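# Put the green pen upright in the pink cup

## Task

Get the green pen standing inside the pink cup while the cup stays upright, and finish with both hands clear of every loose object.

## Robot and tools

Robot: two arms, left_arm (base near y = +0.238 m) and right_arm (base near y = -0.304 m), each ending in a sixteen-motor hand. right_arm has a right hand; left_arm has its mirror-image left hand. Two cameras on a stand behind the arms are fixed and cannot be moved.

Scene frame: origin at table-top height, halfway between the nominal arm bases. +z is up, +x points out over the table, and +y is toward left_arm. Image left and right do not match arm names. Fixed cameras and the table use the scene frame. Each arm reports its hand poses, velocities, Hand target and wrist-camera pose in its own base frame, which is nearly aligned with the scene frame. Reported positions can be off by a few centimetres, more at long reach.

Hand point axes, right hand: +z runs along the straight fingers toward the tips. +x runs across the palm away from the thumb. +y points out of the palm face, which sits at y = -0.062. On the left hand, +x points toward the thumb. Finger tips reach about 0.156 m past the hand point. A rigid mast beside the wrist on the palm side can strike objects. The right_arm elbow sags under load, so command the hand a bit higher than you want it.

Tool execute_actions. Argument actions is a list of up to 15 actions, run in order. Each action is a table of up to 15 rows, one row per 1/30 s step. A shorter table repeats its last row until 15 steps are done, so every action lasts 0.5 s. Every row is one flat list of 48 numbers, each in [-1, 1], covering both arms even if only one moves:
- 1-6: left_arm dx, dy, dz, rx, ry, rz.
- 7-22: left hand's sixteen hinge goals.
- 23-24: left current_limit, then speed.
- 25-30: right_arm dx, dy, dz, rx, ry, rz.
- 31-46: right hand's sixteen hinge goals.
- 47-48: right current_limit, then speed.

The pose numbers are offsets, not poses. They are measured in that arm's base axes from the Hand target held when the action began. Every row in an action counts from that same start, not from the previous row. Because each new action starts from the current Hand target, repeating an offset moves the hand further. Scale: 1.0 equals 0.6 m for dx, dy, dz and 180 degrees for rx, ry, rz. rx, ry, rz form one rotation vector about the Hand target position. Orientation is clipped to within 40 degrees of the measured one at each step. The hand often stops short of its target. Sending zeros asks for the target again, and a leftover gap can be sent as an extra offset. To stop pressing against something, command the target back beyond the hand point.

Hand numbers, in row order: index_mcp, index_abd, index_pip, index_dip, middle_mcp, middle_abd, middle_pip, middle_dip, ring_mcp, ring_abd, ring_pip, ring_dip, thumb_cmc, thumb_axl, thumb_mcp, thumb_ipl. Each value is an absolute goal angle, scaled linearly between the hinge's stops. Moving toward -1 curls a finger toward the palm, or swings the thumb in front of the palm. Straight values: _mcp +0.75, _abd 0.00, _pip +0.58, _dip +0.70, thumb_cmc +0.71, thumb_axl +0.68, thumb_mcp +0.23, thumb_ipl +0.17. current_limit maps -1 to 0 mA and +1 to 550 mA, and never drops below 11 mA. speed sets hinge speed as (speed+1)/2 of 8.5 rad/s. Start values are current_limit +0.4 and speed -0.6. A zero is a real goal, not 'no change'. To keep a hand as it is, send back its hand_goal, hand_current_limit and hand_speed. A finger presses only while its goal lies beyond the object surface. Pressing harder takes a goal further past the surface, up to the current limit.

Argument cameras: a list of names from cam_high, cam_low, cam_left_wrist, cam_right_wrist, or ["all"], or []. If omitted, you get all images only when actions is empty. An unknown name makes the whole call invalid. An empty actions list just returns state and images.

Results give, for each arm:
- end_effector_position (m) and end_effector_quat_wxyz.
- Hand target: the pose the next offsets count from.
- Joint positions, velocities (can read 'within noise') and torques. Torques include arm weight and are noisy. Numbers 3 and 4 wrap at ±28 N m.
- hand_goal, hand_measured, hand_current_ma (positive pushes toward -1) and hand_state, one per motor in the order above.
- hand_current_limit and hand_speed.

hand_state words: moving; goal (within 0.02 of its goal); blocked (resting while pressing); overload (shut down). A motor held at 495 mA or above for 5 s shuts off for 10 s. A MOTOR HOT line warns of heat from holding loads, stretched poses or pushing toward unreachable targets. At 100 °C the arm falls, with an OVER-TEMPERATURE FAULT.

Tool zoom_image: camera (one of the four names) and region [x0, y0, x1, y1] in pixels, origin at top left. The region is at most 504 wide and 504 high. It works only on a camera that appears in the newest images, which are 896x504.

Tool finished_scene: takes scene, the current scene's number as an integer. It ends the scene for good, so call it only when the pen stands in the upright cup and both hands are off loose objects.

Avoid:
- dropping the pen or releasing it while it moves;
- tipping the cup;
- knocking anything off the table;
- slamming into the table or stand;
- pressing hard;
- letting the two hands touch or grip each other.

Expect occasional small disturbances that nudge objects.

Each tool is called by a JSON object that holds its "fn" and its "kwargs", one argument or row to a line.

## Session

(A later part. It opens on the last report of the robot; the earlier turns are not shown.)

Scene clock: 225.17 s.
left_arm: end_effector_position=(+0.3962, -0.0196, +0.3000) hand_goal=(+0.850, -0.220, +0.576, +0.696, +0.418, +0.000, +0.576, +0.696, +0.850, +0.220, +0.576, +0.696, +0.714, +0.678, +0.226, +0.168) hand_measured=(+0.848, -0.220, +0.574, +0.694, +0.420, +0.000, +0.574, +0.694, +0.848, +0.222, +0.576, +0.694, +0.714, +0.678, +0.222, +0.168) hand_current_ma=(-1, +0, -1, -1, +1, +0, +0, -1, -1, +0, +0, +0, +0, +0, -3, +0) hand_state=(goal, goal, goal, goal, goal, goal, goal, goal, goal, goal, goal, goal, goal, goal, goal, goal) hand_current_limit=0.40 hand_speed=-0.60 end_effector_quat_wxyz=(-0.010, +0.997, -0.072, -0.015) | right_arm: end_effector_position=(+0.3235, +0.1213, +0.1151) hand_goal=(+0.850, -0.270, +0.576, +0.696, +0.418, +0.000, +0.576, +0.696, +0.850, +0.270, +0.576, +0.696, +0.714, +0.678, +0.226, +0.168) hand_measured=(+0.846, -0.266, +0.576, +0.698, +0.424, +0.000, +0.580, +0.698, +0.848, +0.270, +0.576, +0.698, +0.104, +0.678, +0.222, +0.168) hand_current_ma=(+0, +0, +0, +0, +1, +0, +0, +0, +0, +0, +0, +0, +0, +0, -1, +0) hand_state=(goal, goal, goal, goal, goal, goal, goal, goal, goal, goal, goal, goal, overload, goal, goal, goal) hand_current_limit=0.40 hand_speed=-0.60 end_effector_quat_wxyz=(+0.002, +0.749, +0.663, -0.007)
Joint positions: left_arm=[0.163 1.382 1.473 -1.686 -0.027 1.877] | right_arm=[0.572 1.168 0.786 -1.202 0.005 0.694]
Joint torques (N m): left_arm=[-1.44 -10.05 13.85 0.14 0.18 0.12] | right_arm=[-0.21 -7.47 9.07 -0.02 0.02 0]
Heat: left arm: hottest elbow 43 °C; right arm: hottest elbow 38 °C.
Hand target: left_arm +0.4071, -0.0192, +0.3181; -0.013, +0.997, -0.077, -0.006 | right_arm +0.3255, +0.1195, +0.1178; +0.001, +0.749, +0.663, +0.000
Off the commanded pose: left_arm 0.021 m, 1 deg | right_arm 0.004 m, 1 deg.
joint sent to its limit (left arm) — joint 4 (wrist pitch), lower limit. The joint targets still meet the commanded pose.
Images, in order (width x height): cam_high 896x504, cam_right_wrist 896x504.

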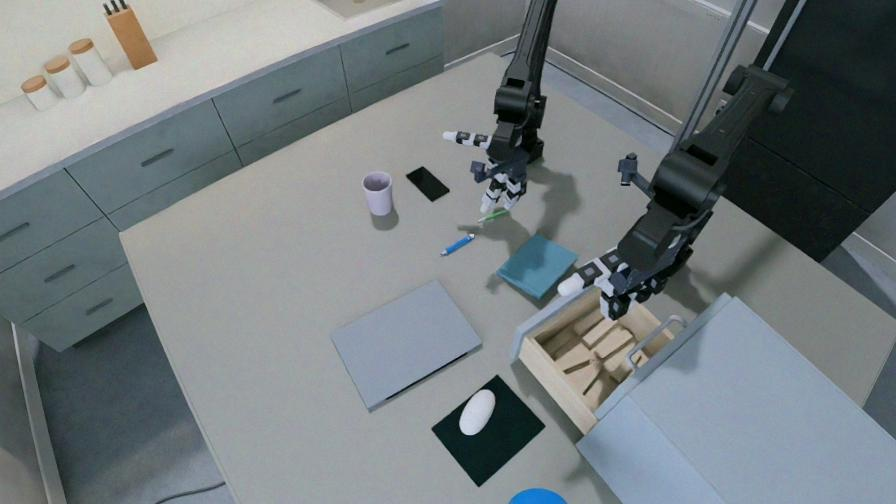

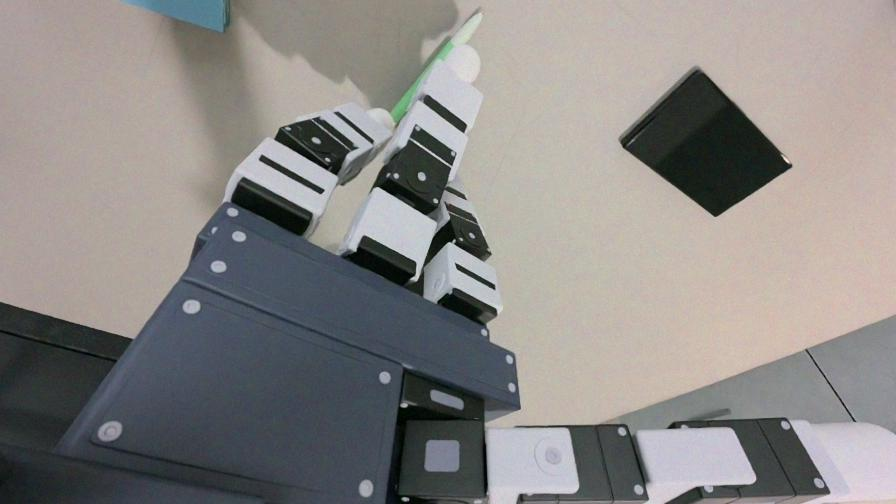

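{"fn": "execute_actions", "kwargs": {
  "actions": [
    [[0,0,0,0,0,0,0.849,-0.22,0.576,0.696,0.418,0,0.576,0.696,0.849,0.22,0.576,0.696,0.714,0.678,0.226,0.168,0.4,-0.6,0.005,0.002,-0.033,0,0,-0.0135,0.849,-0.27,0.576,0.696,0.418,0,0.576,0.696,0.849,0.27,0.576,0.696,0.714,0.678,0.226,0.168,0.4,-0.6]]
  ],
  "cameras": ["cam_right_wrist","cam_high"]
}}

{"fn": "zoom_image", "kwargs": {
  "camera": "cam_high",
  "region": [450, 180, 550, 236]
}}

{"fn": "zoom_image", "kwargs": {
  "camera": "cam_right_wrist",
  "region": [370, 0, 510, 120]
}}

Scene clock: 226.60 s.
left_arm: end_effector_position=(+0.3962, -0.0196, +0.3000) hand_goal=(+0.850, -0.220, +0.576, +0.696, +0.418, +0.000, +0.576, +0.696, +0.850, +0.220, +0.576, +0.696, +0.714, +0.678, +0.226, +0.168) hand_measured=(+0.848, -0.220, +0.574, +0.694, +0.420, +0.000, +0.574, +0.694, +0.848, +0.222, +0.576, +0.694, +0.714, +0.678, +0.222, +0.168) hand_current_ma=(-1, +0, -1, -1, +1, +0, +0, -1, -1, +0, +0, +0, +0, +0, -3, +0) hand_state=(goal, goal, goal, goal, goal, goal, goal, goal, goal, goal, goal, goal, goal, goal, goal, goal) hand_current_limit=0.40 hand_speed=-0.60 end_effector_quat_wxyz=(-0.010, +0.997, -0.072, -0.015) | right_arm: end_effector_position=(+0.3273, +0.1223, +0.1006) hand_goal=(+0.850, -0.270, +0.576, +0.696, +0.418, +0.000, +0.576, +0.696, +0.850, +0.270, +0.576, +0.696, +0.714, +0.678, +0.226, +0.168) hand_measured=(+0.846, -0.266, +0.576, +0.698, +0.424, +0.000, +0.580, +0.698, +0.848, +0.270, +0.576, +0.698, +0.104, +0.678, +0.222, +0.168) hand_current_ma=(+0, +0, +0, +0, +1, +0, +0, +0, +0, +0, +0, +0, +0, +0, -1, +0) hand_state=(goal, goal, goal, goal, goal, goal, goal, goal, goal, goal, goal, goal, overload, goal, goal, goal) hand_current_limit=0.40 hand_speed=-0.60 end_effector_quat_wxyz=(+0.002, +0.758, +0.652, -0.001)
Joint positions: left_arm=[0.163 1.382 1.473 -1.686 -0.027 1.877] | right_arm=[0.572 1.196 0.764 -1.141 0.004 0.722]
Joint torques (N m): left_arm=[-1.14 -9.93 14.04 -0.05 0.18 0.12] | right_arm=[0.21 -6.18 8.79 0.31 0.04 0.15]
Heat: left arm: hottest elbow 44 °C; right arm: hottest elbow 38 °C.
Hand target: left_arm +0.4071, -0.0192, +0.3181; -0.013, +0.997, -0.077, -0.006 | right_arm +0.3286, +0.1207, +0.0980; +0.001, +0.763, +0.647, +0.000
Off the commanded pose: left_arm 0.021 m, 1 deg | right_arm 0.003 m, 1 deg.
joint sent to its limit (left arm) — joint 4 (wrist pitch), lower limit. The joint targets still meet the commanded pose.
Images, in order (width x height): cam_high 896x504, cam_right_wrist 896x504.

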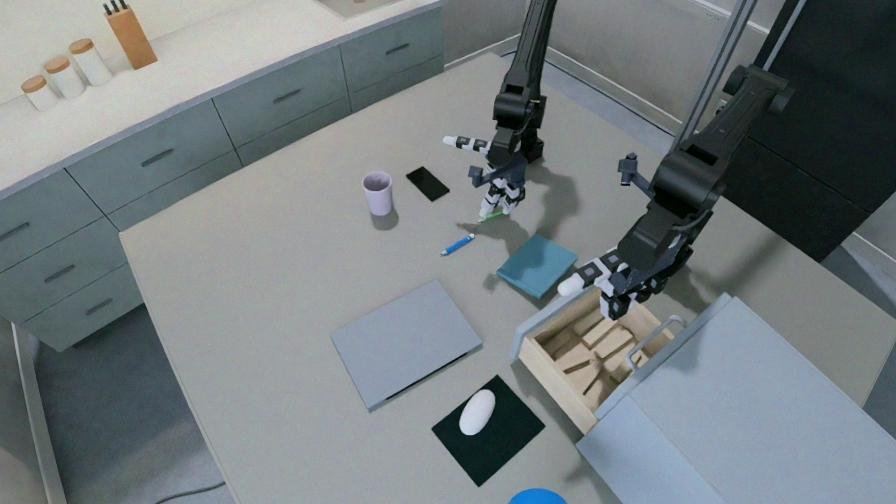

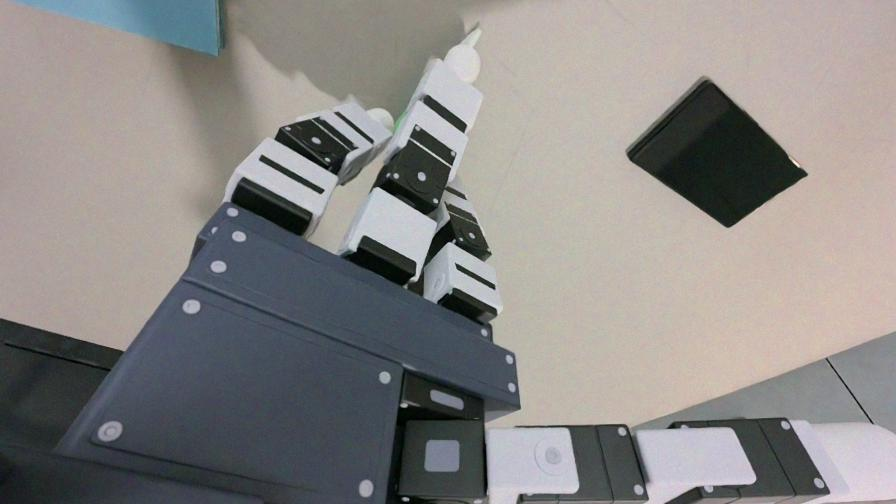

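Scaled by 5.040 from the camera's 896x504 image, which has a finer 1280x720 frame.

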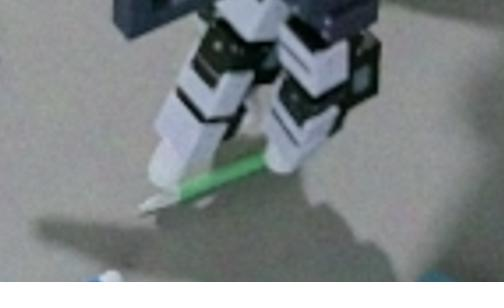

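Scaled by 3.600 from the camera's 896x504 image, which has a finer 1280x720 frame.

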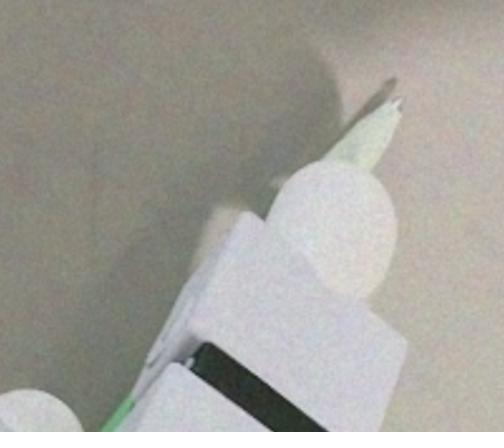

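{"fn": "execute_actions", "kwargs": {
  "actions": [
    [[0,0,0,0,0,0,0.849,-0.22,0.576,0.696,0.418,0,0.576,0.696,0.849,0.22,0.576,0.696,0.714,0.678,0.226,0.168,0.4,-0.6,0.0045,0.003,-0.0285,0,0,-0.003,0.849,-0.27,0.576,0.696,0.418,0,0.576,0.696,0.849,0.27,0.576,0.696,0.714,0.678,0.226,0.168,0.4,-0.6]]
  ],
  "cameras": ["cam_right_wrist","cam_high"]
}}

{"fn": "zoom_image", "kwargs": {
  "camera": "cam_high",
  "region": [450, 180, 550, 236]
}}

{"fn": "zoom_image", "kwargs": {
  "camera": "cam_right_wrist",
  "region": [370, 0, 510, 120]
}}

Scene clock: 227.83 s.
left_arm: end_effector_position=(+0.3962, -0.0196, +0.3000) hand_goal=(+0.850, -0.220, +0.576, +0.696, +0.418, +0.000, +0.576, +0.696, +0.850, +0.220, +0.576, +0.696, +0.714, +0.678, +0.226, +0.168) hand_measured=(+0.848, -0.220, +0.574, +0.694, +0.420, +0.000, +0.574, +0.694, +0.848, +0.222, +0.576, +0.694, +0.714, +0.678, +0.222, +0.168) hand_current_ma=(-1, +0, -1, -1, +1, +0, +0, -1, -1, +0, +0, +0, +0, +0, -3, +0) hand_state=(goal, goal, goal, goal, goal, goal, goal, goal, goal, goal, goal, goal, goal, goal, goal, goal) hand_current_limit=0.40 hand_speed=-0.60 end_effector_quat_wxyz=(-0.010, +0.997, -0.072, -0.015) | right_arm: end_effector_position=(+0.3309, +0.1242, +0.0879) hand_goal=(+0.850, -0.270, +0.576, +0.696, +0.418, +0.000, +0.576, +0.696, +0.850, +0.270, +0.576, +0.696, +0.714, +0.678, +0.226, +0.168) hand_measured=(+0.850, -0.266, +0.576, +0.698, +0.416, +0.000, +0.572, +0.696, +0.854, +0.278, +0.578, +0.698, +0.104, +0.678, +0.222, +0.168) hand_current_ma=(+0, +0, +0, +0, +0, +0, +0, +0, +0, +2, +0, +0, +0, +0, -1, +0) hand_state=(goal, goal, goal, goal, goal, goal, goal, goal, goal, goal, goal, goal, overload, goal, goal, goal) hand_current_limit=0.40 hand_speed=-0.60 end_effector_quat_wxyz=(+0.002, +0.762, +0.648, +0.002)
Joint positions: left_arm=[0.163 1.382 1.473 -1.686 -0.027 1.877] | right_arm=[0.572 1.223 0.748 -1.091 0.003 0.733]
Joint torques (N m): left_arm=[-1.44 -9.58 13.81 0.03 0.21 0.16] | right_arm=[0.32 -5.71 8.12 0.51 0.07 0.14]
Heat: left arm: hottest elbow 44 °C; right arm: hottest elbow 38 °C.
Hand target: left_arm +0.4071, -0.0192, +0.3181; -0.013, +0.997, -0.077, -0.006 | right_arm +0.3311, +0.1224, +0.0808; +0.001, +0.766, +0.643, +0.000
Off the commanded pose: left_arm 0.021 m, 1 deg | right_arm 0.007 m, 1 deg.
joint sent to its limit (left arm) — joint 4 (wrist pitch), lower limit. The joint targets still meet the commanded pose.
Images, in order (width x height): cam_high 896x504, cam_right_wrist 896x504.

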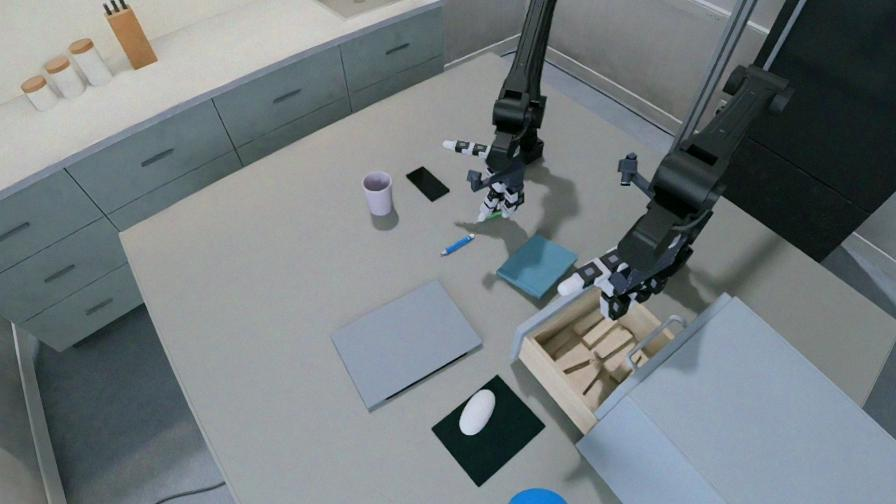

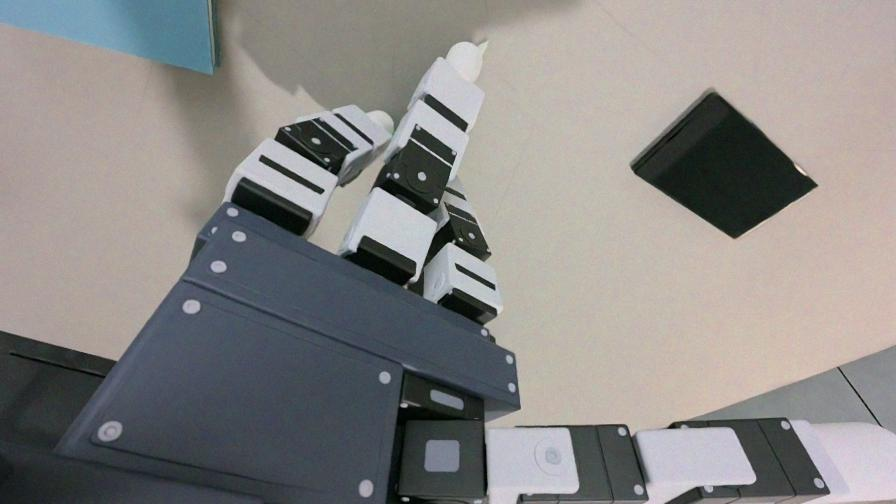

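Scaled by 5.040 from the camera's 896x504 image, which has a finer 1280x720 frame.

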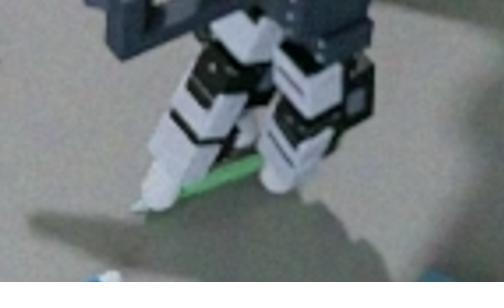

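Scaled by 3.600 from the camera's 896x504 image, which has a finer 1280x720 frame.

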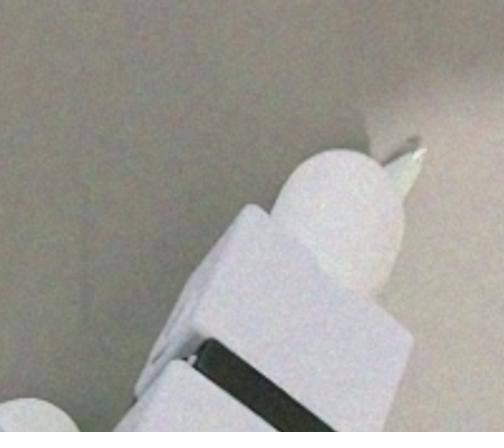

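{"fn": "execute_actions", "kwargs": {
  "actions": [
    [[0,0,0,0,0,0,0.849,-0.22,0.576,0.696,0.418,0,0.576,0.696,0.849,0.22,0.576,0.696,0.714,0.678,0.226,0.168,0.4,-0.6,0,0,-0.006,0,0,0,0.849,-0.33,0.576,0.696,0.418,0,0.576,0.696,0.849,0.33,0.576,0.696,0.714,0.678,0.226,0.168,0.4,-0.75]]
  ],
  "cameras": ["cam_right_wrist","cam_high"]
}}

{"fn": "zoom_image", "kwargs": {
  "camera": "cam_high",
  "region": [450, 180, 550, 236]
}}

{"fn": "zoom_image", "kwargs": {
  "camera": "cam_right_wrist",
  "region": [370, 0, 510, 120]
}}

Scene clock: 228.93 s.
left_arm: end_effector_position=(+0.3962, -0.0196, +0.3000) hand_goal=(+0.850, -0.220, +0.576, +0.696, +0.418, +0.000, +0.576, +0.696, +0.850, +0.220, +0.576, +0.696, +0.714, +0.678, +0.226, +0.168) hand_measured=(+0.848, -0.220, +0.574, +0.694, +0.420, +0.000, +0.574, +0.694, +0.848, +0.222, +0.576, +0.694, +0.714, +0.678, +0.222, +0.168) hand_current_ma=(-1, +0, -1, -1, +1, +0, +0, -1, -1, +0, +0, +0, +0, +0, -3, +0) hand_state=(goal, goal, goal, goal, goal, goal, goal, goal, goal, goal, goal, goal, goal, goal, goal, goal) hand_current_limit=0.40 hand_speed=-0.60 end_effector_quat_wxyz=(-0.010, +0.997, -0.072, -0.015) | right_arm: end_effector_position=(+0.3322, +0.1251, +0.0868) hand_goal=(+0.850, -0.330, +0.576, +0.696, +0.418, +0.000, +0.576, +0.696, +0.850, +0.330, +0.576, +0.696, +0.714, +0.678, +0.226, +0.168) hand_measured=(+0.852, -0.318, +0.578, +0.698, +0.418, +0.000, +0.574, +0.696, +0.854, +0.322, +0.578, +0.698, +0.104, +0.678, +0.222, +0.168) hand_current_ma=(+0, +3, +0, +0, +0, +0, +0, +0, +1, -2, +0, +0, +0, +0, -1, +0) hand_state=(goal, goal, goal, goal, goal, goal, goal, goal, goal, goal, goal, goal, overload, goal, goal, goal) hand_current_limit=0.40 hand_speed=-0.75 end_effector_quat_wxyz=(+0.002, +0.762, +0.648, +0.005)
Joint positions: left_arm=[0.163 1.382 1.473 -1.686 -0.027 1.877] | right_arm=[0.572 1.226 0.746 -1.081 0.003 0.734]
Joint torques (N m): left_arm=[-1.2 -9.41 13.93 0.02 0.17 0.16] | right_arm=[0.38 -5.48 7.73 0.57 0.08 0.13]
Heat: left arm: hottest elbow 44 °C; right arm: hottest elbow 38 °C.
Hand target: left_arm +0.4071, -0.0192, +0.3181; -0.013, +0.997, -0.077, -0.006 | right_arm +0.3311, +0.1225, +0.0772; +0.001, +0.766, +0.643, +0.000
Off the commanded pose: left_arm 0.021 m, 1 deg | right_arm 0.010 m, 1 deg.
joint sent to its limit (left arm) — joint 4 (wrist pitch), lower limit. The joint targets still meet the commanded pose.
Images, in order (width x height): cam_high 896x504, cam_right_wrist 896x504.

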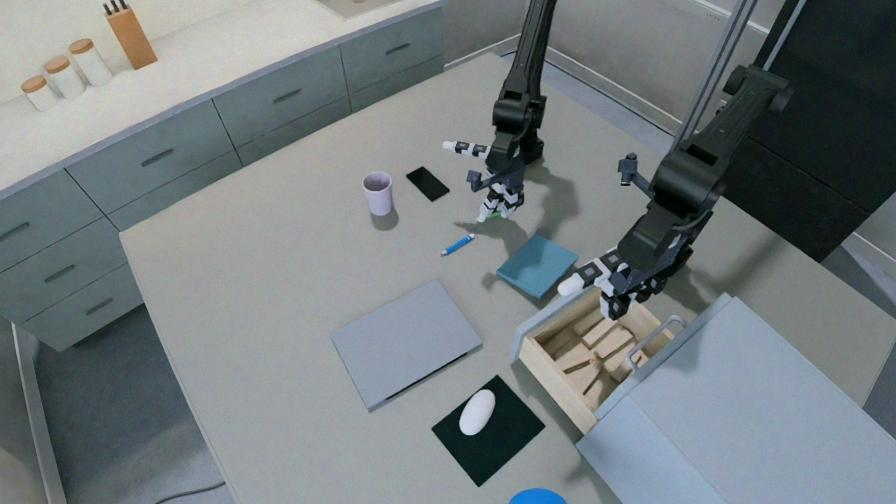

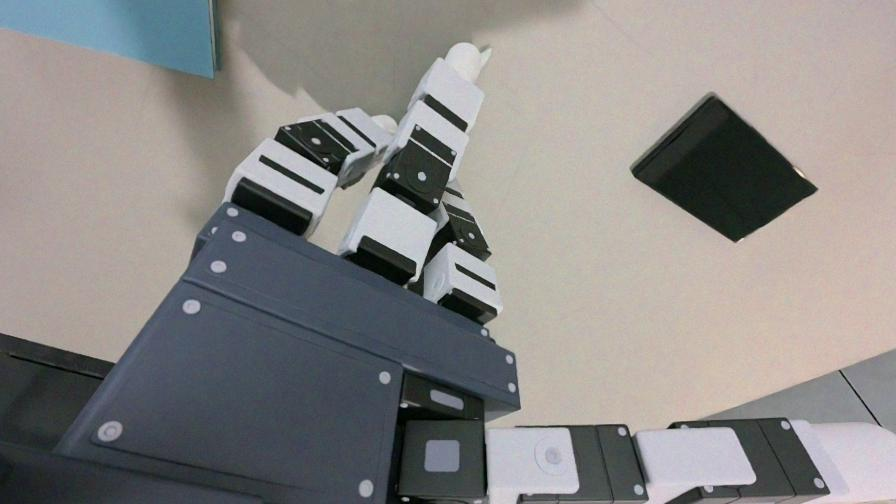

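Scaled by 5.040 from the camera's 896x504 image, which has a finer 1280x720 frame.

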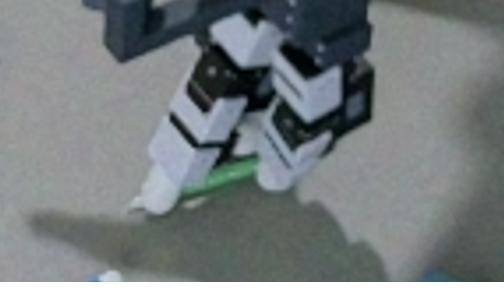

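Scaled by 3.600 from the camera's 896x504 image, which has a finer 1280x720 frame.

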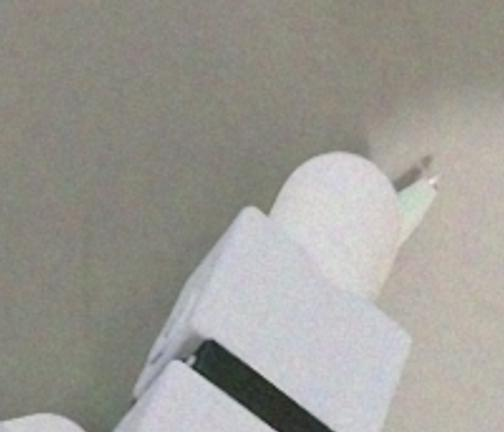

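{"fn": "execute_actions", "kwargs": {
  "actions": [
    [[0,0,0,0,0,0,0.849,-0.22,0.576,0.696,0.418,0,0.576,0.696,0.849,0.22,0.576,0.696,0.714,0.678,0.226,0.168,0.4,-0.6,0,0,0,0,0,0,0.849,-0.24,0.576,0.696,0.418,0,0.576,0.696,0.849,0.24,0.576,0.696,0.714,0.678,0.226,0.168,0.4,-0.7]],
    [[0,0,0,0,0,0,0.849,-0.22,0.576,0.696,0.418,0,0.576,0.696,0.849,0.22,0.576,0.696,0.714,0.678,0.226,0.168,0.4,-0.6,0.002,0.004,0.086,0.0207,-0.0321,0,0.849,-0.24,0.576,0.696,0.418,0,0.576,0.696,0.849,0.24,0.576,0.696,0.714,0.678,0.226,0.168,0.4,-0.7]]
  ],
  "cameras": ["cam_right_wrist","cam_high"]
}}

{"fn": "zoom_image", "kwargs": {
  "camera": "cam_high",
  "region": [450, 180, 550, 236]
}}

{"fn": "zoom_image", "kwargs": {
  "camera": "cam_right_wrist",
  "region": [370, 0, 510, 120]
}}

Scene clock: 230.60 s.
left_arm: end_effector_position=(+0.3962, -0.0196, +0.3000) hand_goal=(+0.850, -0.220, +0.576, +0.696, +0.418, +0.000, +0.576, +0.696, +0.850, +0.220, +0.576, +0.696, +0.714, +0.678, +0.226, +0.168) hand_measured=(+0.848, -0.220, +0.574, +0.694, +0.420, +0.000, +0.574, +0.694, +0.848, +0.222, +0.576, +0.694, +0.714, +0.678, +0.222, +0.168) hand_current_ma=(-1, +0, -1, -1, +1, +0, +0, -1, -1, +0, +0, +0, +0, +0, -3, +0) hand_state=(goal, goal, goal, goal, goal, goal, goal, goal, goal, goal, goal, goal, goal, goal, goal, goal) hand_current_limit=0.40 hand_speed=-0.60 end_effector_quat_wxyz=(-0.010, +0.997, -0.072, -0.015) | right_arm: end_effector_position=(+0.3314, +0.1243, +0.1251) hand_goal=(+0.850, -0.240, +0.576, +0.696, +0.418, +0.000, +0.576, +0.696, +0.850, +0.240, +0.576, +0.696, +0.714, +0.678, +0.226, +0.168) hand_measured=(+0.850, -0.242, +0.578, +0.698, +0.420, +0.000, +0.574, +0.696, +0.850, +0.242, +0.578, +0.698, +0.104, +0.678, +0.222, +0.168) hand_current_ma=(+0, +0, +0, +0, +0, +0, +0, +0, +0, +0, +0, +0, +0, +0, -1, +0) hand_state=(goal, goal, goal, goal, goal, goal, goal, goal, goal, goal, goal, goal, overload, goal, goal, goal) hand_current_limit=0.40 hand_speed=-0.70 end_effector_quat_wxyz=(+0.009, +0.762, +0.645, +0.059)
Joint positions: left_arm=[0.163 1.382 1.473 -1.686 -0.027 1.877] | right_arm=[0.572 1.102 0.743 -1.092 0.003 0.739]
Joint torques (N m): left_arm=[-1.2 -9.64 13.86 -0.02 0.23 0.12] | right_arm=[0.73 -5.66 10.71 -0.35 0.1 0.13]
Heat: left arm: hottest elbow 44 °C; right arm: hottest elbow 38 °C.
Hand target: left_arm +0.4071, -0.0192, +0.3181; -0.013, +0.997, -0.077, -0.006 | right_arm +0.3324, +0.1249, +0.1289; +0.009, +0.765, +0.642, +0.060
Off the commanded pose: left_arm 0.021 m, 1 deg | right_arm 0.004 m, 0 deg.
joint sent to its limit (left arm) — joint 4 (wrist pitch), lower limit. The joint targets still meet the commanded pose.
Images, in order (width x height): cam_high 896x504, cam_right_wrist 896x504.

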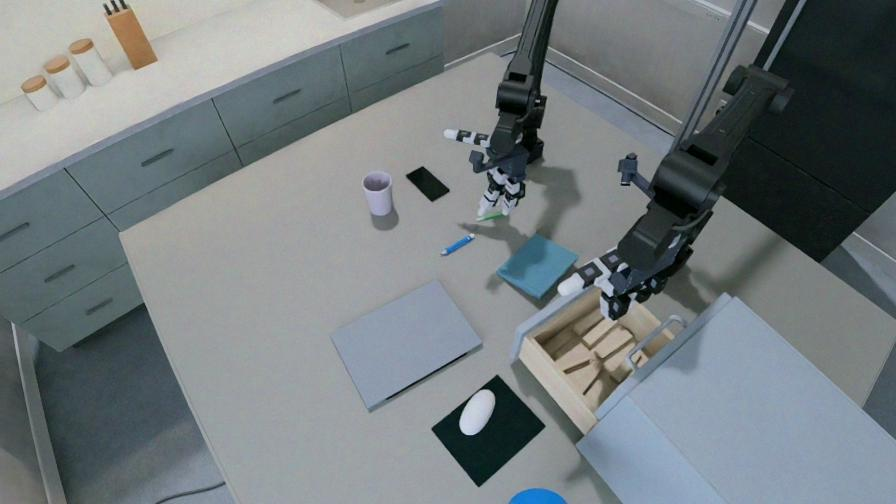

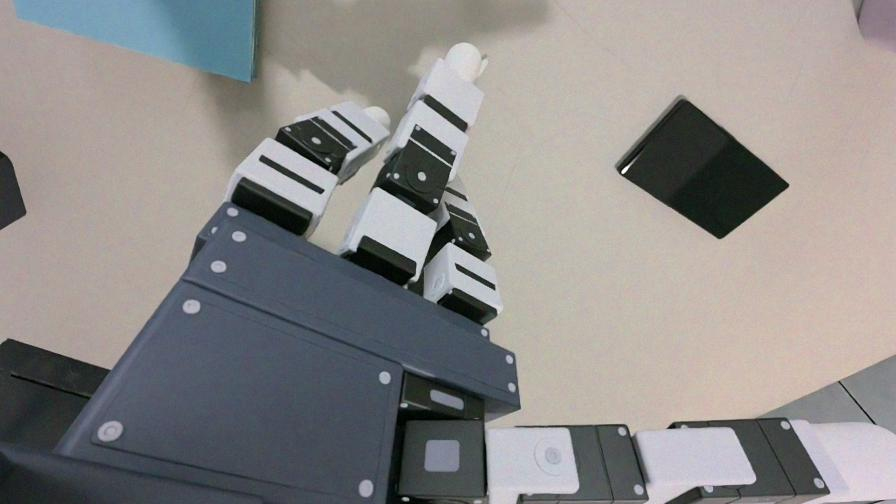

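Scaled by 5.040 from the camera's 896x504 image, which has a finer 1280x720 frame.

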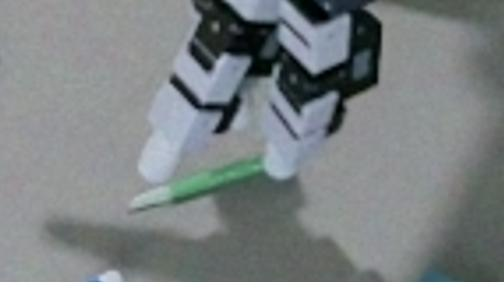

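Scaled by 3.600 from the camera's 896x504 image, which has a finer 1280x720 frame.

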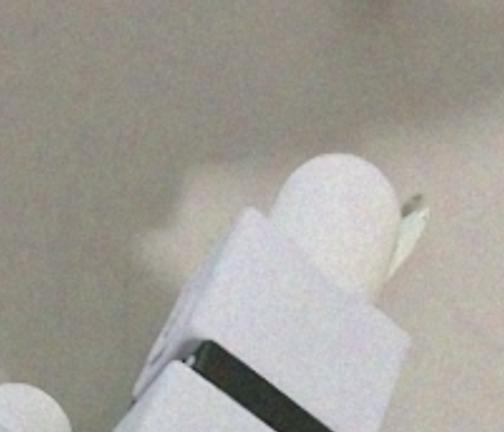

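{"fn": "execute_actions", "kwargs": {
  "actions": [
    [[0,0,0,0,0,0,0.849,-0.22,0.576,0.696,0.418,0,0.576,0.696,0.849,0.22,0.576,0.696,0.714,0.678,0.226,0.168,0.4,-0.6,-0.002,-0.0113,-0.045,-0.0207,0.0321,-0.018,0.849,-0.27,0.576,0.696,0.418,0,0.576,0.696,0.849,0.27,0.576,0.696,0.714,0.678,0.226,0.168,0.4,-0.7]]
  ],
  "cameras": ["cam_right_wrist","cam_high"]
}}

{"fn": "zoom_image", "kwargs": {
  "camera": "cam_high",
  "region": [450, 180, 550, 236]
}}

{"fn": "zoom_image", "kwargs": {
  "camera": "cam_right_wrist",
  "region": [370, 0, 510, 120]
}}

Scene clock: 231.77 s.
left_arm: end_effector_position=(+0.3962, -0.0196, +0.3000) hand_goal=(+0.850, -0.220, +0.576, +0.696, +0.418, +0.000, +0.576, +0.696, +0.850, +0.220, +0.576, +0.696, +0.714, +0.678, +0.226, +0.168) hand_measured=(+0.848, -0.220, +0.574, +0.694, +0.420, +0.000, +0.574, +0.694, +0.848, +0.222, +0.576, +0.694, +0.714, +0.678, +0.222, +0.168) hand_current_ma=(-1, +0, -1, -1, +1, +0, +0, -1, -1, +0, +0, +0, +0, +0, -3, +0) hand_state=(goal, goal, goal, goal, goal, goal, goal, goal, goal, goal, goal, goal, goal, goal, goal, goal) hand_current_limit=0.40 hand_speed=-0.60 end_effector_quat_wxyz=(-0.010, +0.997, -0.072, -0.015) | right_arm: end_effector_position=(+0.3201, +0.1141, +0.0874) hand_goal=(+0.850, -0.270, +0.576, +0.696, +0.418, +0.000, +0.576, +0.696, +0.850, +0.270, +0.576, +0.696, +0.714, +0.678, +0.226, +0.168) hand_measured=(+0.850, -0.266, +0.578, +0.698, +0.420, +0.000, +0.574, +0.696, +0.850, +0.266, +0.578, +0.698, +0.104, +0.678, +0.222, +0.168) hand_current_ma=(+0, +1, +0, +0, +0, +0, +0, +0, +0, +0, +0, +0, +0, +0, -1, +0) hand_state=(goal, goal, goal, goal, goal, goal, goal, goal, goal, goal, goal, goal, overload, goal, goal, goal) hand_current_limit=0.40 hand_speed=-0.70 end_effector_quat_wxyz=(+0.000, +0.779, +0.627, -0.014)
Joint positions: left_arm=[0.163 1.382 1.473 -1.686 -0.027 1.877] | right_arm=[0.572 1.215 0.743 -1.126 0.004 0.788]
Joint torques (N m): left_arm=[-1.2 -9.29 13.94 0.12 0.16 0.17] | right_arm=[0.15 -6.95 12.18 -0.72 0.18 0.13]
Heat: left arm: hottest elbow 44 °C; right arm: hottest elbow 38 °C.
Hand target: left_arm +0.4071, -0.0192, +0.3181; -0.013, +0.997, -0.077, -0.006 | right_arm +0.3312, +0.1181, +0.1019; +0.003, +0.784, +0.621, +0.000
Off the commanded pose: left_arm 0.021 m, 1 deg | right_arm 0.019 m, 2 deg.
joint sent to its limit (left arm) — joint 4 (wrist pitch), lower limit. The joint targets still meet the commanded pose.
Images, in order (width x height): cam_high 896x504, cam_right_wrist 896x504.

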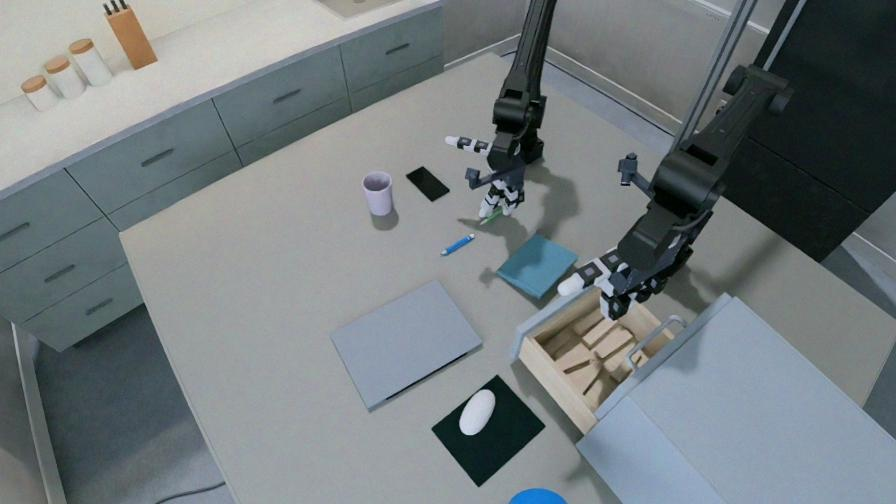

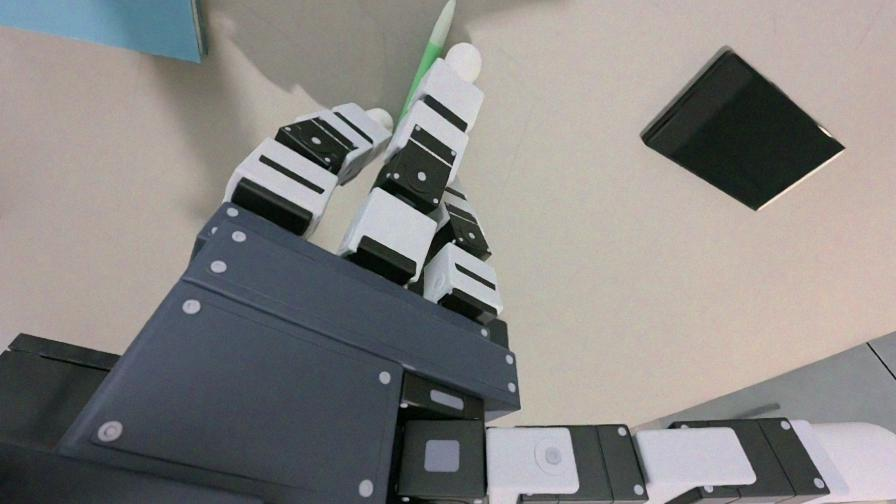

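Scaled by 5.040 from the camera's 896x504 image, which has a finer 1280x720 frame.

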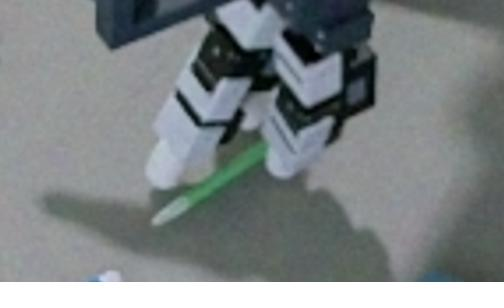

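Scaled by 3.600 from the camera's 896x504 image, which has a finer 1280x720 frame.

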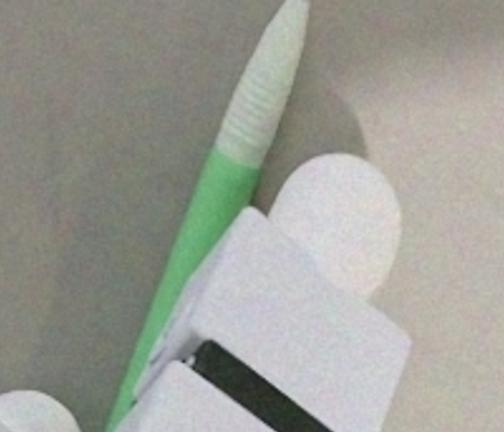

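{"fn": "execute_actions", "kwargs": {
  "actions": [
    [[0,0,0,0,0,0,0.849,-0.22,0.576,0.696,0.418,0,0.576,0.696,0.849,0.22,0.576,0.696,0.714,0.678,0.226,0.168,0.4,-0.6,0,0,0.115,0,0,0,0.849,-0.27,0.576,0.696,0.418,0,0.576,0.696,0.849,0.27,0.576,0.696,0.714,0.678,0.226,0.168,0.4,-0.7]],
    [[0,0,0,0,0,0,0.849,-0.22,0.576,0.696,0.418,0,0.576,0.696,0.849,0.22,0.576,0.696,0.714,0.678,0.226,0.168,0.4,-0.6,0.0072,0.0318,0,0,0,0.0845,0.849,-0.27,0.576,0.696,0.418,0,0.576,0.696,0.849,0.27,0.576,0.696,0.714,0.678,0.226,0.168,0.4,-0.7]],
    [[0,0,0,0,0,0,0.849,-0.22,0.576,0.696,0.418,0,0.576,0.696,0.849,0.22,0.576,0.696,0.714,0.678,0.226,0.168,0.4,-0.6,0,0,-0.085,0,0,0,0.849,-0.27,0.576,0.696,0.418,0,0.576,0.696,0.849,0.27,0.576,0.696,0.714,0.678,0.226,0.168,0.4,-0.7]]
  ],
  "cameras": ["cam_right_wrist","cam_high"]
}}

{"fn": "zoom_image", "kwargs": {
  "camera": "cam_high",
  "region": [450, 180, 550, 236]
}}

{"fn": "zoom_image", "kwargs": {
  "camera": "cam_right_wrist",
  "region": [370, 0, 510, 120]
}}

Scene clock: 234.13 s.
left_arm: end_effector_position=(+0.3962, -0.0196, +0.3000) hand_goal=(+0.850, -0.220, +0.576, +0.696, +0.418, +0.000, +0.576, +0.696, +0.850, +0.220, +0.576, +0.696, +0.714, +0.678, +0.226, +0.168) hand_measured=(+0.848, -0.220, +0.574, +0.694, +0.420, +0.000, +0.574, +0.694, +0.848, +0.222, +0.576, +0.694, +0.714, +0.678, +0.222, +0.168) hand_current_ma=(-1, +0, -1, -1, +1, +0, +0, -1, -1, +0, +0, +0, +0, +0, -3, +0) hand_state=(goal, goal, goal, goal, goal, goal, goal, goal, goal, goal, goal, goal, goal, goal, goal, goal) hand_current_limit=0.40 hand_speed=-0.60 end_effector_quat_wxyz=(-0.010, +0.997, -0.072, -0.015) | right_arm: end_effector_position=(+0.3326, +0.1370, +0.1209) hand_goal=(+0.850, -0.270, +0.576, +0.696, +0.418, +0.000, +0.576, +0.696, +0.850, +0.270, +0.576, +0.696, +0.714, +0.678, +0.226, +0.168) hand_measured=(+0.848, -0.266, +0.578, +0.698, +0.420, +0.000, +0.574, +0.696, +0.848, +0.266, +0.578, +0.698, +0.104, +0.678, +0.222, +0.168) hand_current_ma=(+0, +0, +0, +0, +0, +0, +0, +0, +0, +0, +0, +0, +0, +0, -1, +0) hand_state=(goal, goal, goal, goal, goal, goal, goal, goal, goal, goal, goal, goal, overload, goal, goal, goal) hand_current_limit=0.40 hand_speed=-0.70 end_effector_quat_wxyz=(+0.003, +0.695, +0.719, -0.004)
Joint positions: left_arm=[0.163 1.382 1.473 -1.686 -0.027 1.877] | right_arm=[0.572 1.173 0.804 -1.208 0.008 0.539]
Joint torques (N m): left_arm=[-1.08 -9.99 13.91 0.13 0.18 0.14] | right_arm=[0.15 -6.3 9.28 0.21 0.02 -0.04]
Heat: left arm: hottest elbow 44 °C; right arm: hottest elbow 38 °C.
Hand target: left_arm +0.4071, -0.0192, +0.3181; -0.013, +0.997, -0.077, -0.006 | right_arm +0.3355, +0.1372, +0.1199; +0.003, +0.695, +0.719, +0.000
Off the commanded pose: left_arm 0.021 m, 1 deg | right_arm 0.003 m, 0 deg.
joint sent to its limit (left arm) — joint 4 (wrist pitch), lower limit. The joint targets still meet the commanded pose.
Images, in order (width x height): cam_high 896x504, cam_right_wrist 896x504.

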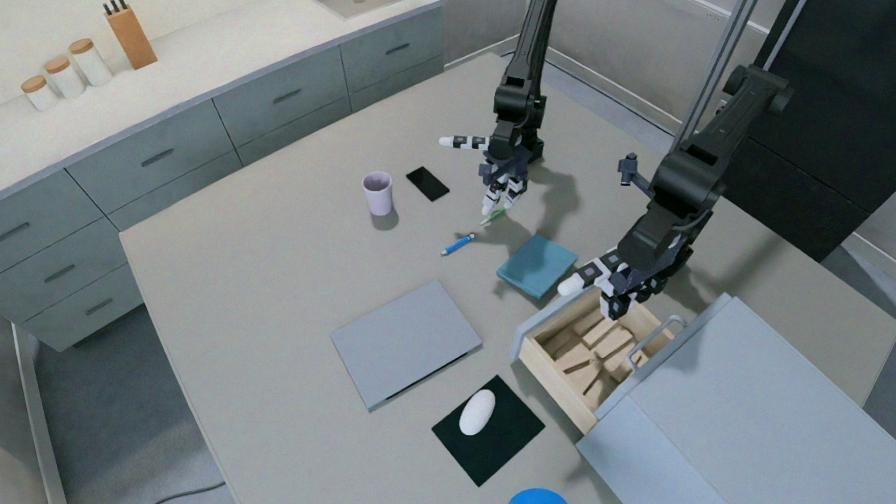

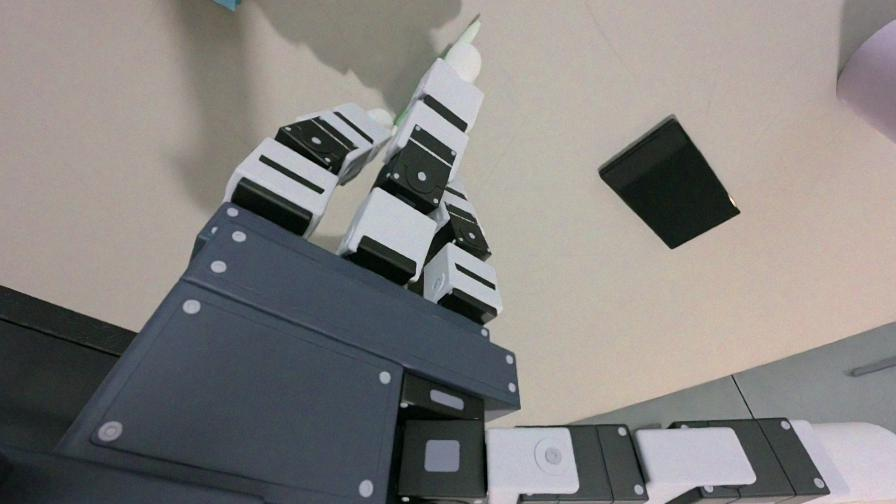

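Scaled by 5.040 from the camera's 896x504 image, which has a finer 1280x720 frame.

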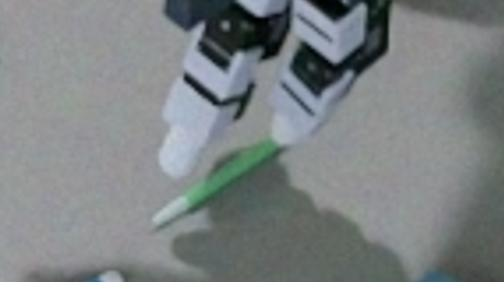

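Scaled by 3.600 from the camera's 896x504 image, which has a finer 1280x720 frame.

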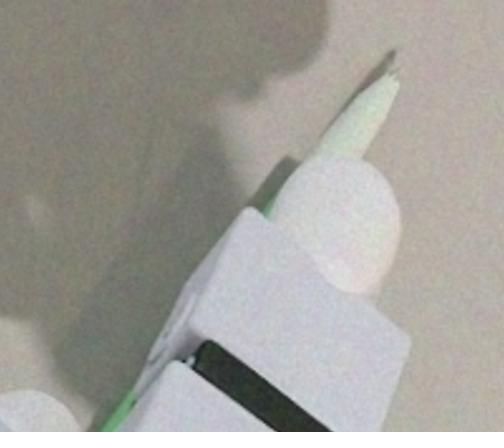

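{"fn": "execute_actions", "kwargs": {
  "actions": [
    [[0,0,0,0,0,0,0.849,-0.22,0.576,0.696,0.418,0,0.576,0.696,0.849,0.22,0.576,0.696,0.714,0.678,0.226,0.168,0.4,-0.6,0,-0.005,-0.038,0,0,0,0.849,-0.27,0.576,0.696,0.418,0,0.576,0.696,0.849,0.27,0.576,0.696,0.714,0.678,0.226,0.168,0.4,-0.7]]
  ],
  "cameras": ["cam_right_wrist","cam_high"]
}}

{"fn": "zoom_image", "kwargs": {
  "camera": "cam_high",
  "region": [450, 180, 550, 236]
}}

{"fn": "zoom_image", "kwargs": {
  "camera": "cam_right_wrist",
  "region": [370, 0, 510, 120]
}}

Scene clock: 235.30 s.
left_arm: end_effector_position=(+0.3962, -0.0196, +0.3000) hand_goal=(+0.850, -0.220, +0.576, +0.696, +0.418, +0.000, +0.576, +0.696, +0.850, +0.220, +0.576, +0.696, +0.714, +0.678, +0.226, +0.168) hand_measured=(+0.848, -0.220, +0.574, +0.694, +0.420, +0.000, +0.574, +0.694, +0.848, +0.222, +0.576, +0.694, +0.714, +0.678, +0.222, +0.168) hand_current_ma=(-1, +0, -1, -1, +1, +0, +0, -1, -1, +0, +0, +0, +0, +0, -3, +0) hand_state=(goal, goal, goal, goal, goal, goal, goal, goal, goal, goal, goal, goal, goal, goal, goal, goal) hand_current_limit=0.40 hand_speed=-0.60 end_effector_quat_wxyz=(-0.010, +0.997, -0.072, -0.015) | right_arm: end_effector_position=(+0.3325, +0.1357, +0.0990) hand_goal=(+0.850, -0.270, +0.576, +0.696, +0.418, +0.000, +0.576, +0.696, +0.850, +0.270, +0.576, +0.696, +0.714, +0.678, +0.226, +0.168) hand_measured=(+0.848, -0.266, +0.578, +0.698, +0.420, +0.000, +0.574, +0.696, +0.848, +0.266, +0.578, +0.698, +0.104, +0.678, +0.222, +0.168) hand_current_ma=(+0, +0, +0, +0, +0, +0, +0, +0, +0, +0, +0, +0, +0, +0, -1, +0) hand_state=(goal, goal, goal, goal, goal, goal, goal, goal, goal, goal, goal, goal, overload, goal, goal, goal) hand_current_limit=0.40 hand_speed=-0.70 end_effector_quat_wxyz=(+0.003, +0.694, +0.720, -0.002)
Joint positions: left_arm=[0.163 1.382 1.473 -1.686 -0.027 1.877] | right_arm=[0.568 1.195 0.759 -1.137 0.007 0.531]
Joint torques (N m): left_arm=[-0.91 -9.58 14.09 0.06 0.18 0.15] | right_arm=[-0.26 -6.18 8.9 0.25 0.03 -0.02]
Heat: left arm: hottest elbow 44 °C; right arm: hottest elbow 38 °C.
Hand target: left_arm +0.4071, -0.0192, +0.3181; -0.013, +0.997, -0.077, -0.006 | right_arm +0.3355, +0.1342, +0.0971; +0.003, +0.695, +0.719, +0.000
Off the commanded pose: left_arm 0.021 m, 1 deg | right_arm 0.004 m, 0 deg.
joint sent to its limit (left arm) — joint 4 (wrist pitch), lower limit. The joint targets still meet the commanded pose.
Images, in order (width x height): cam_high 896x504, cam_right_wrist 896x504.

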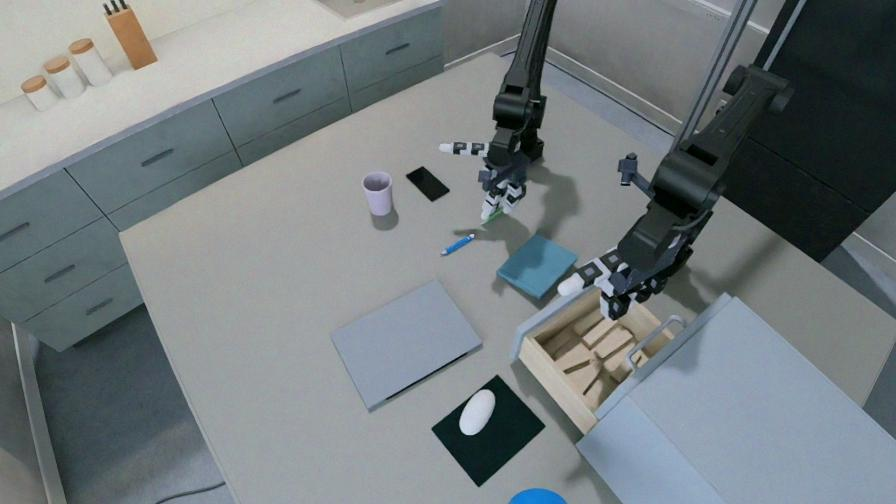

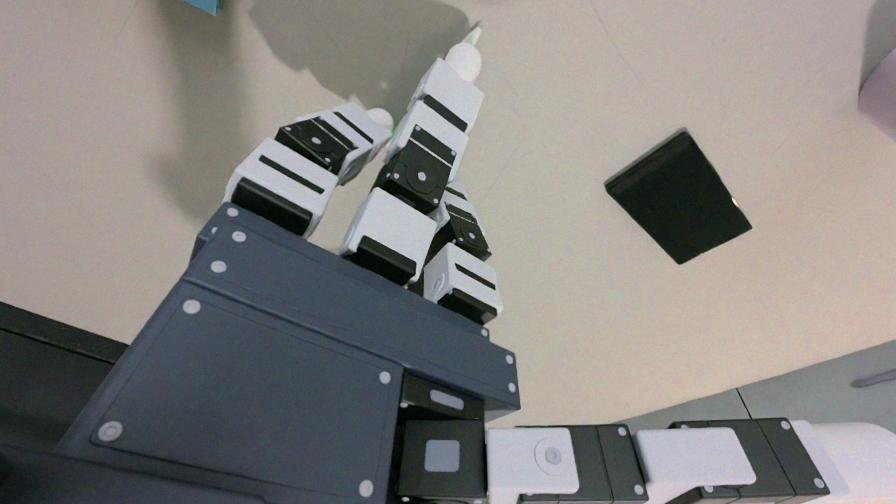

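Scaled by 5.040 from the camera's 896x504 image, which has a finer 1280x720 frame.

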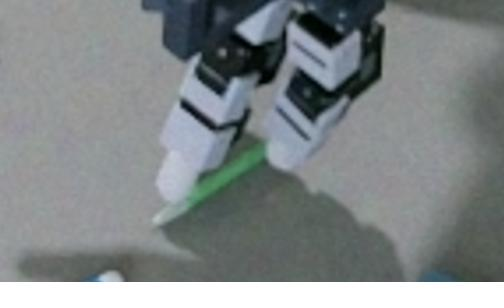

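Scaled by 3.600 from the camera's 896x504 image, which has a finer 1280x720 frame.

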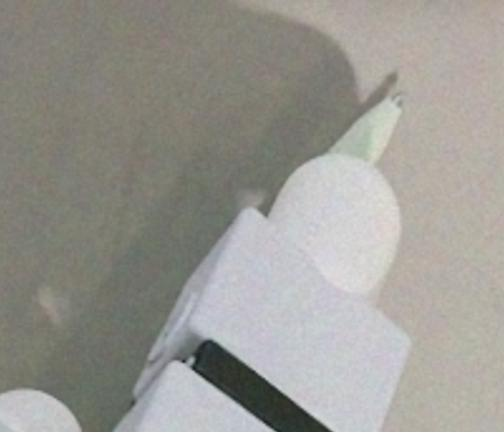

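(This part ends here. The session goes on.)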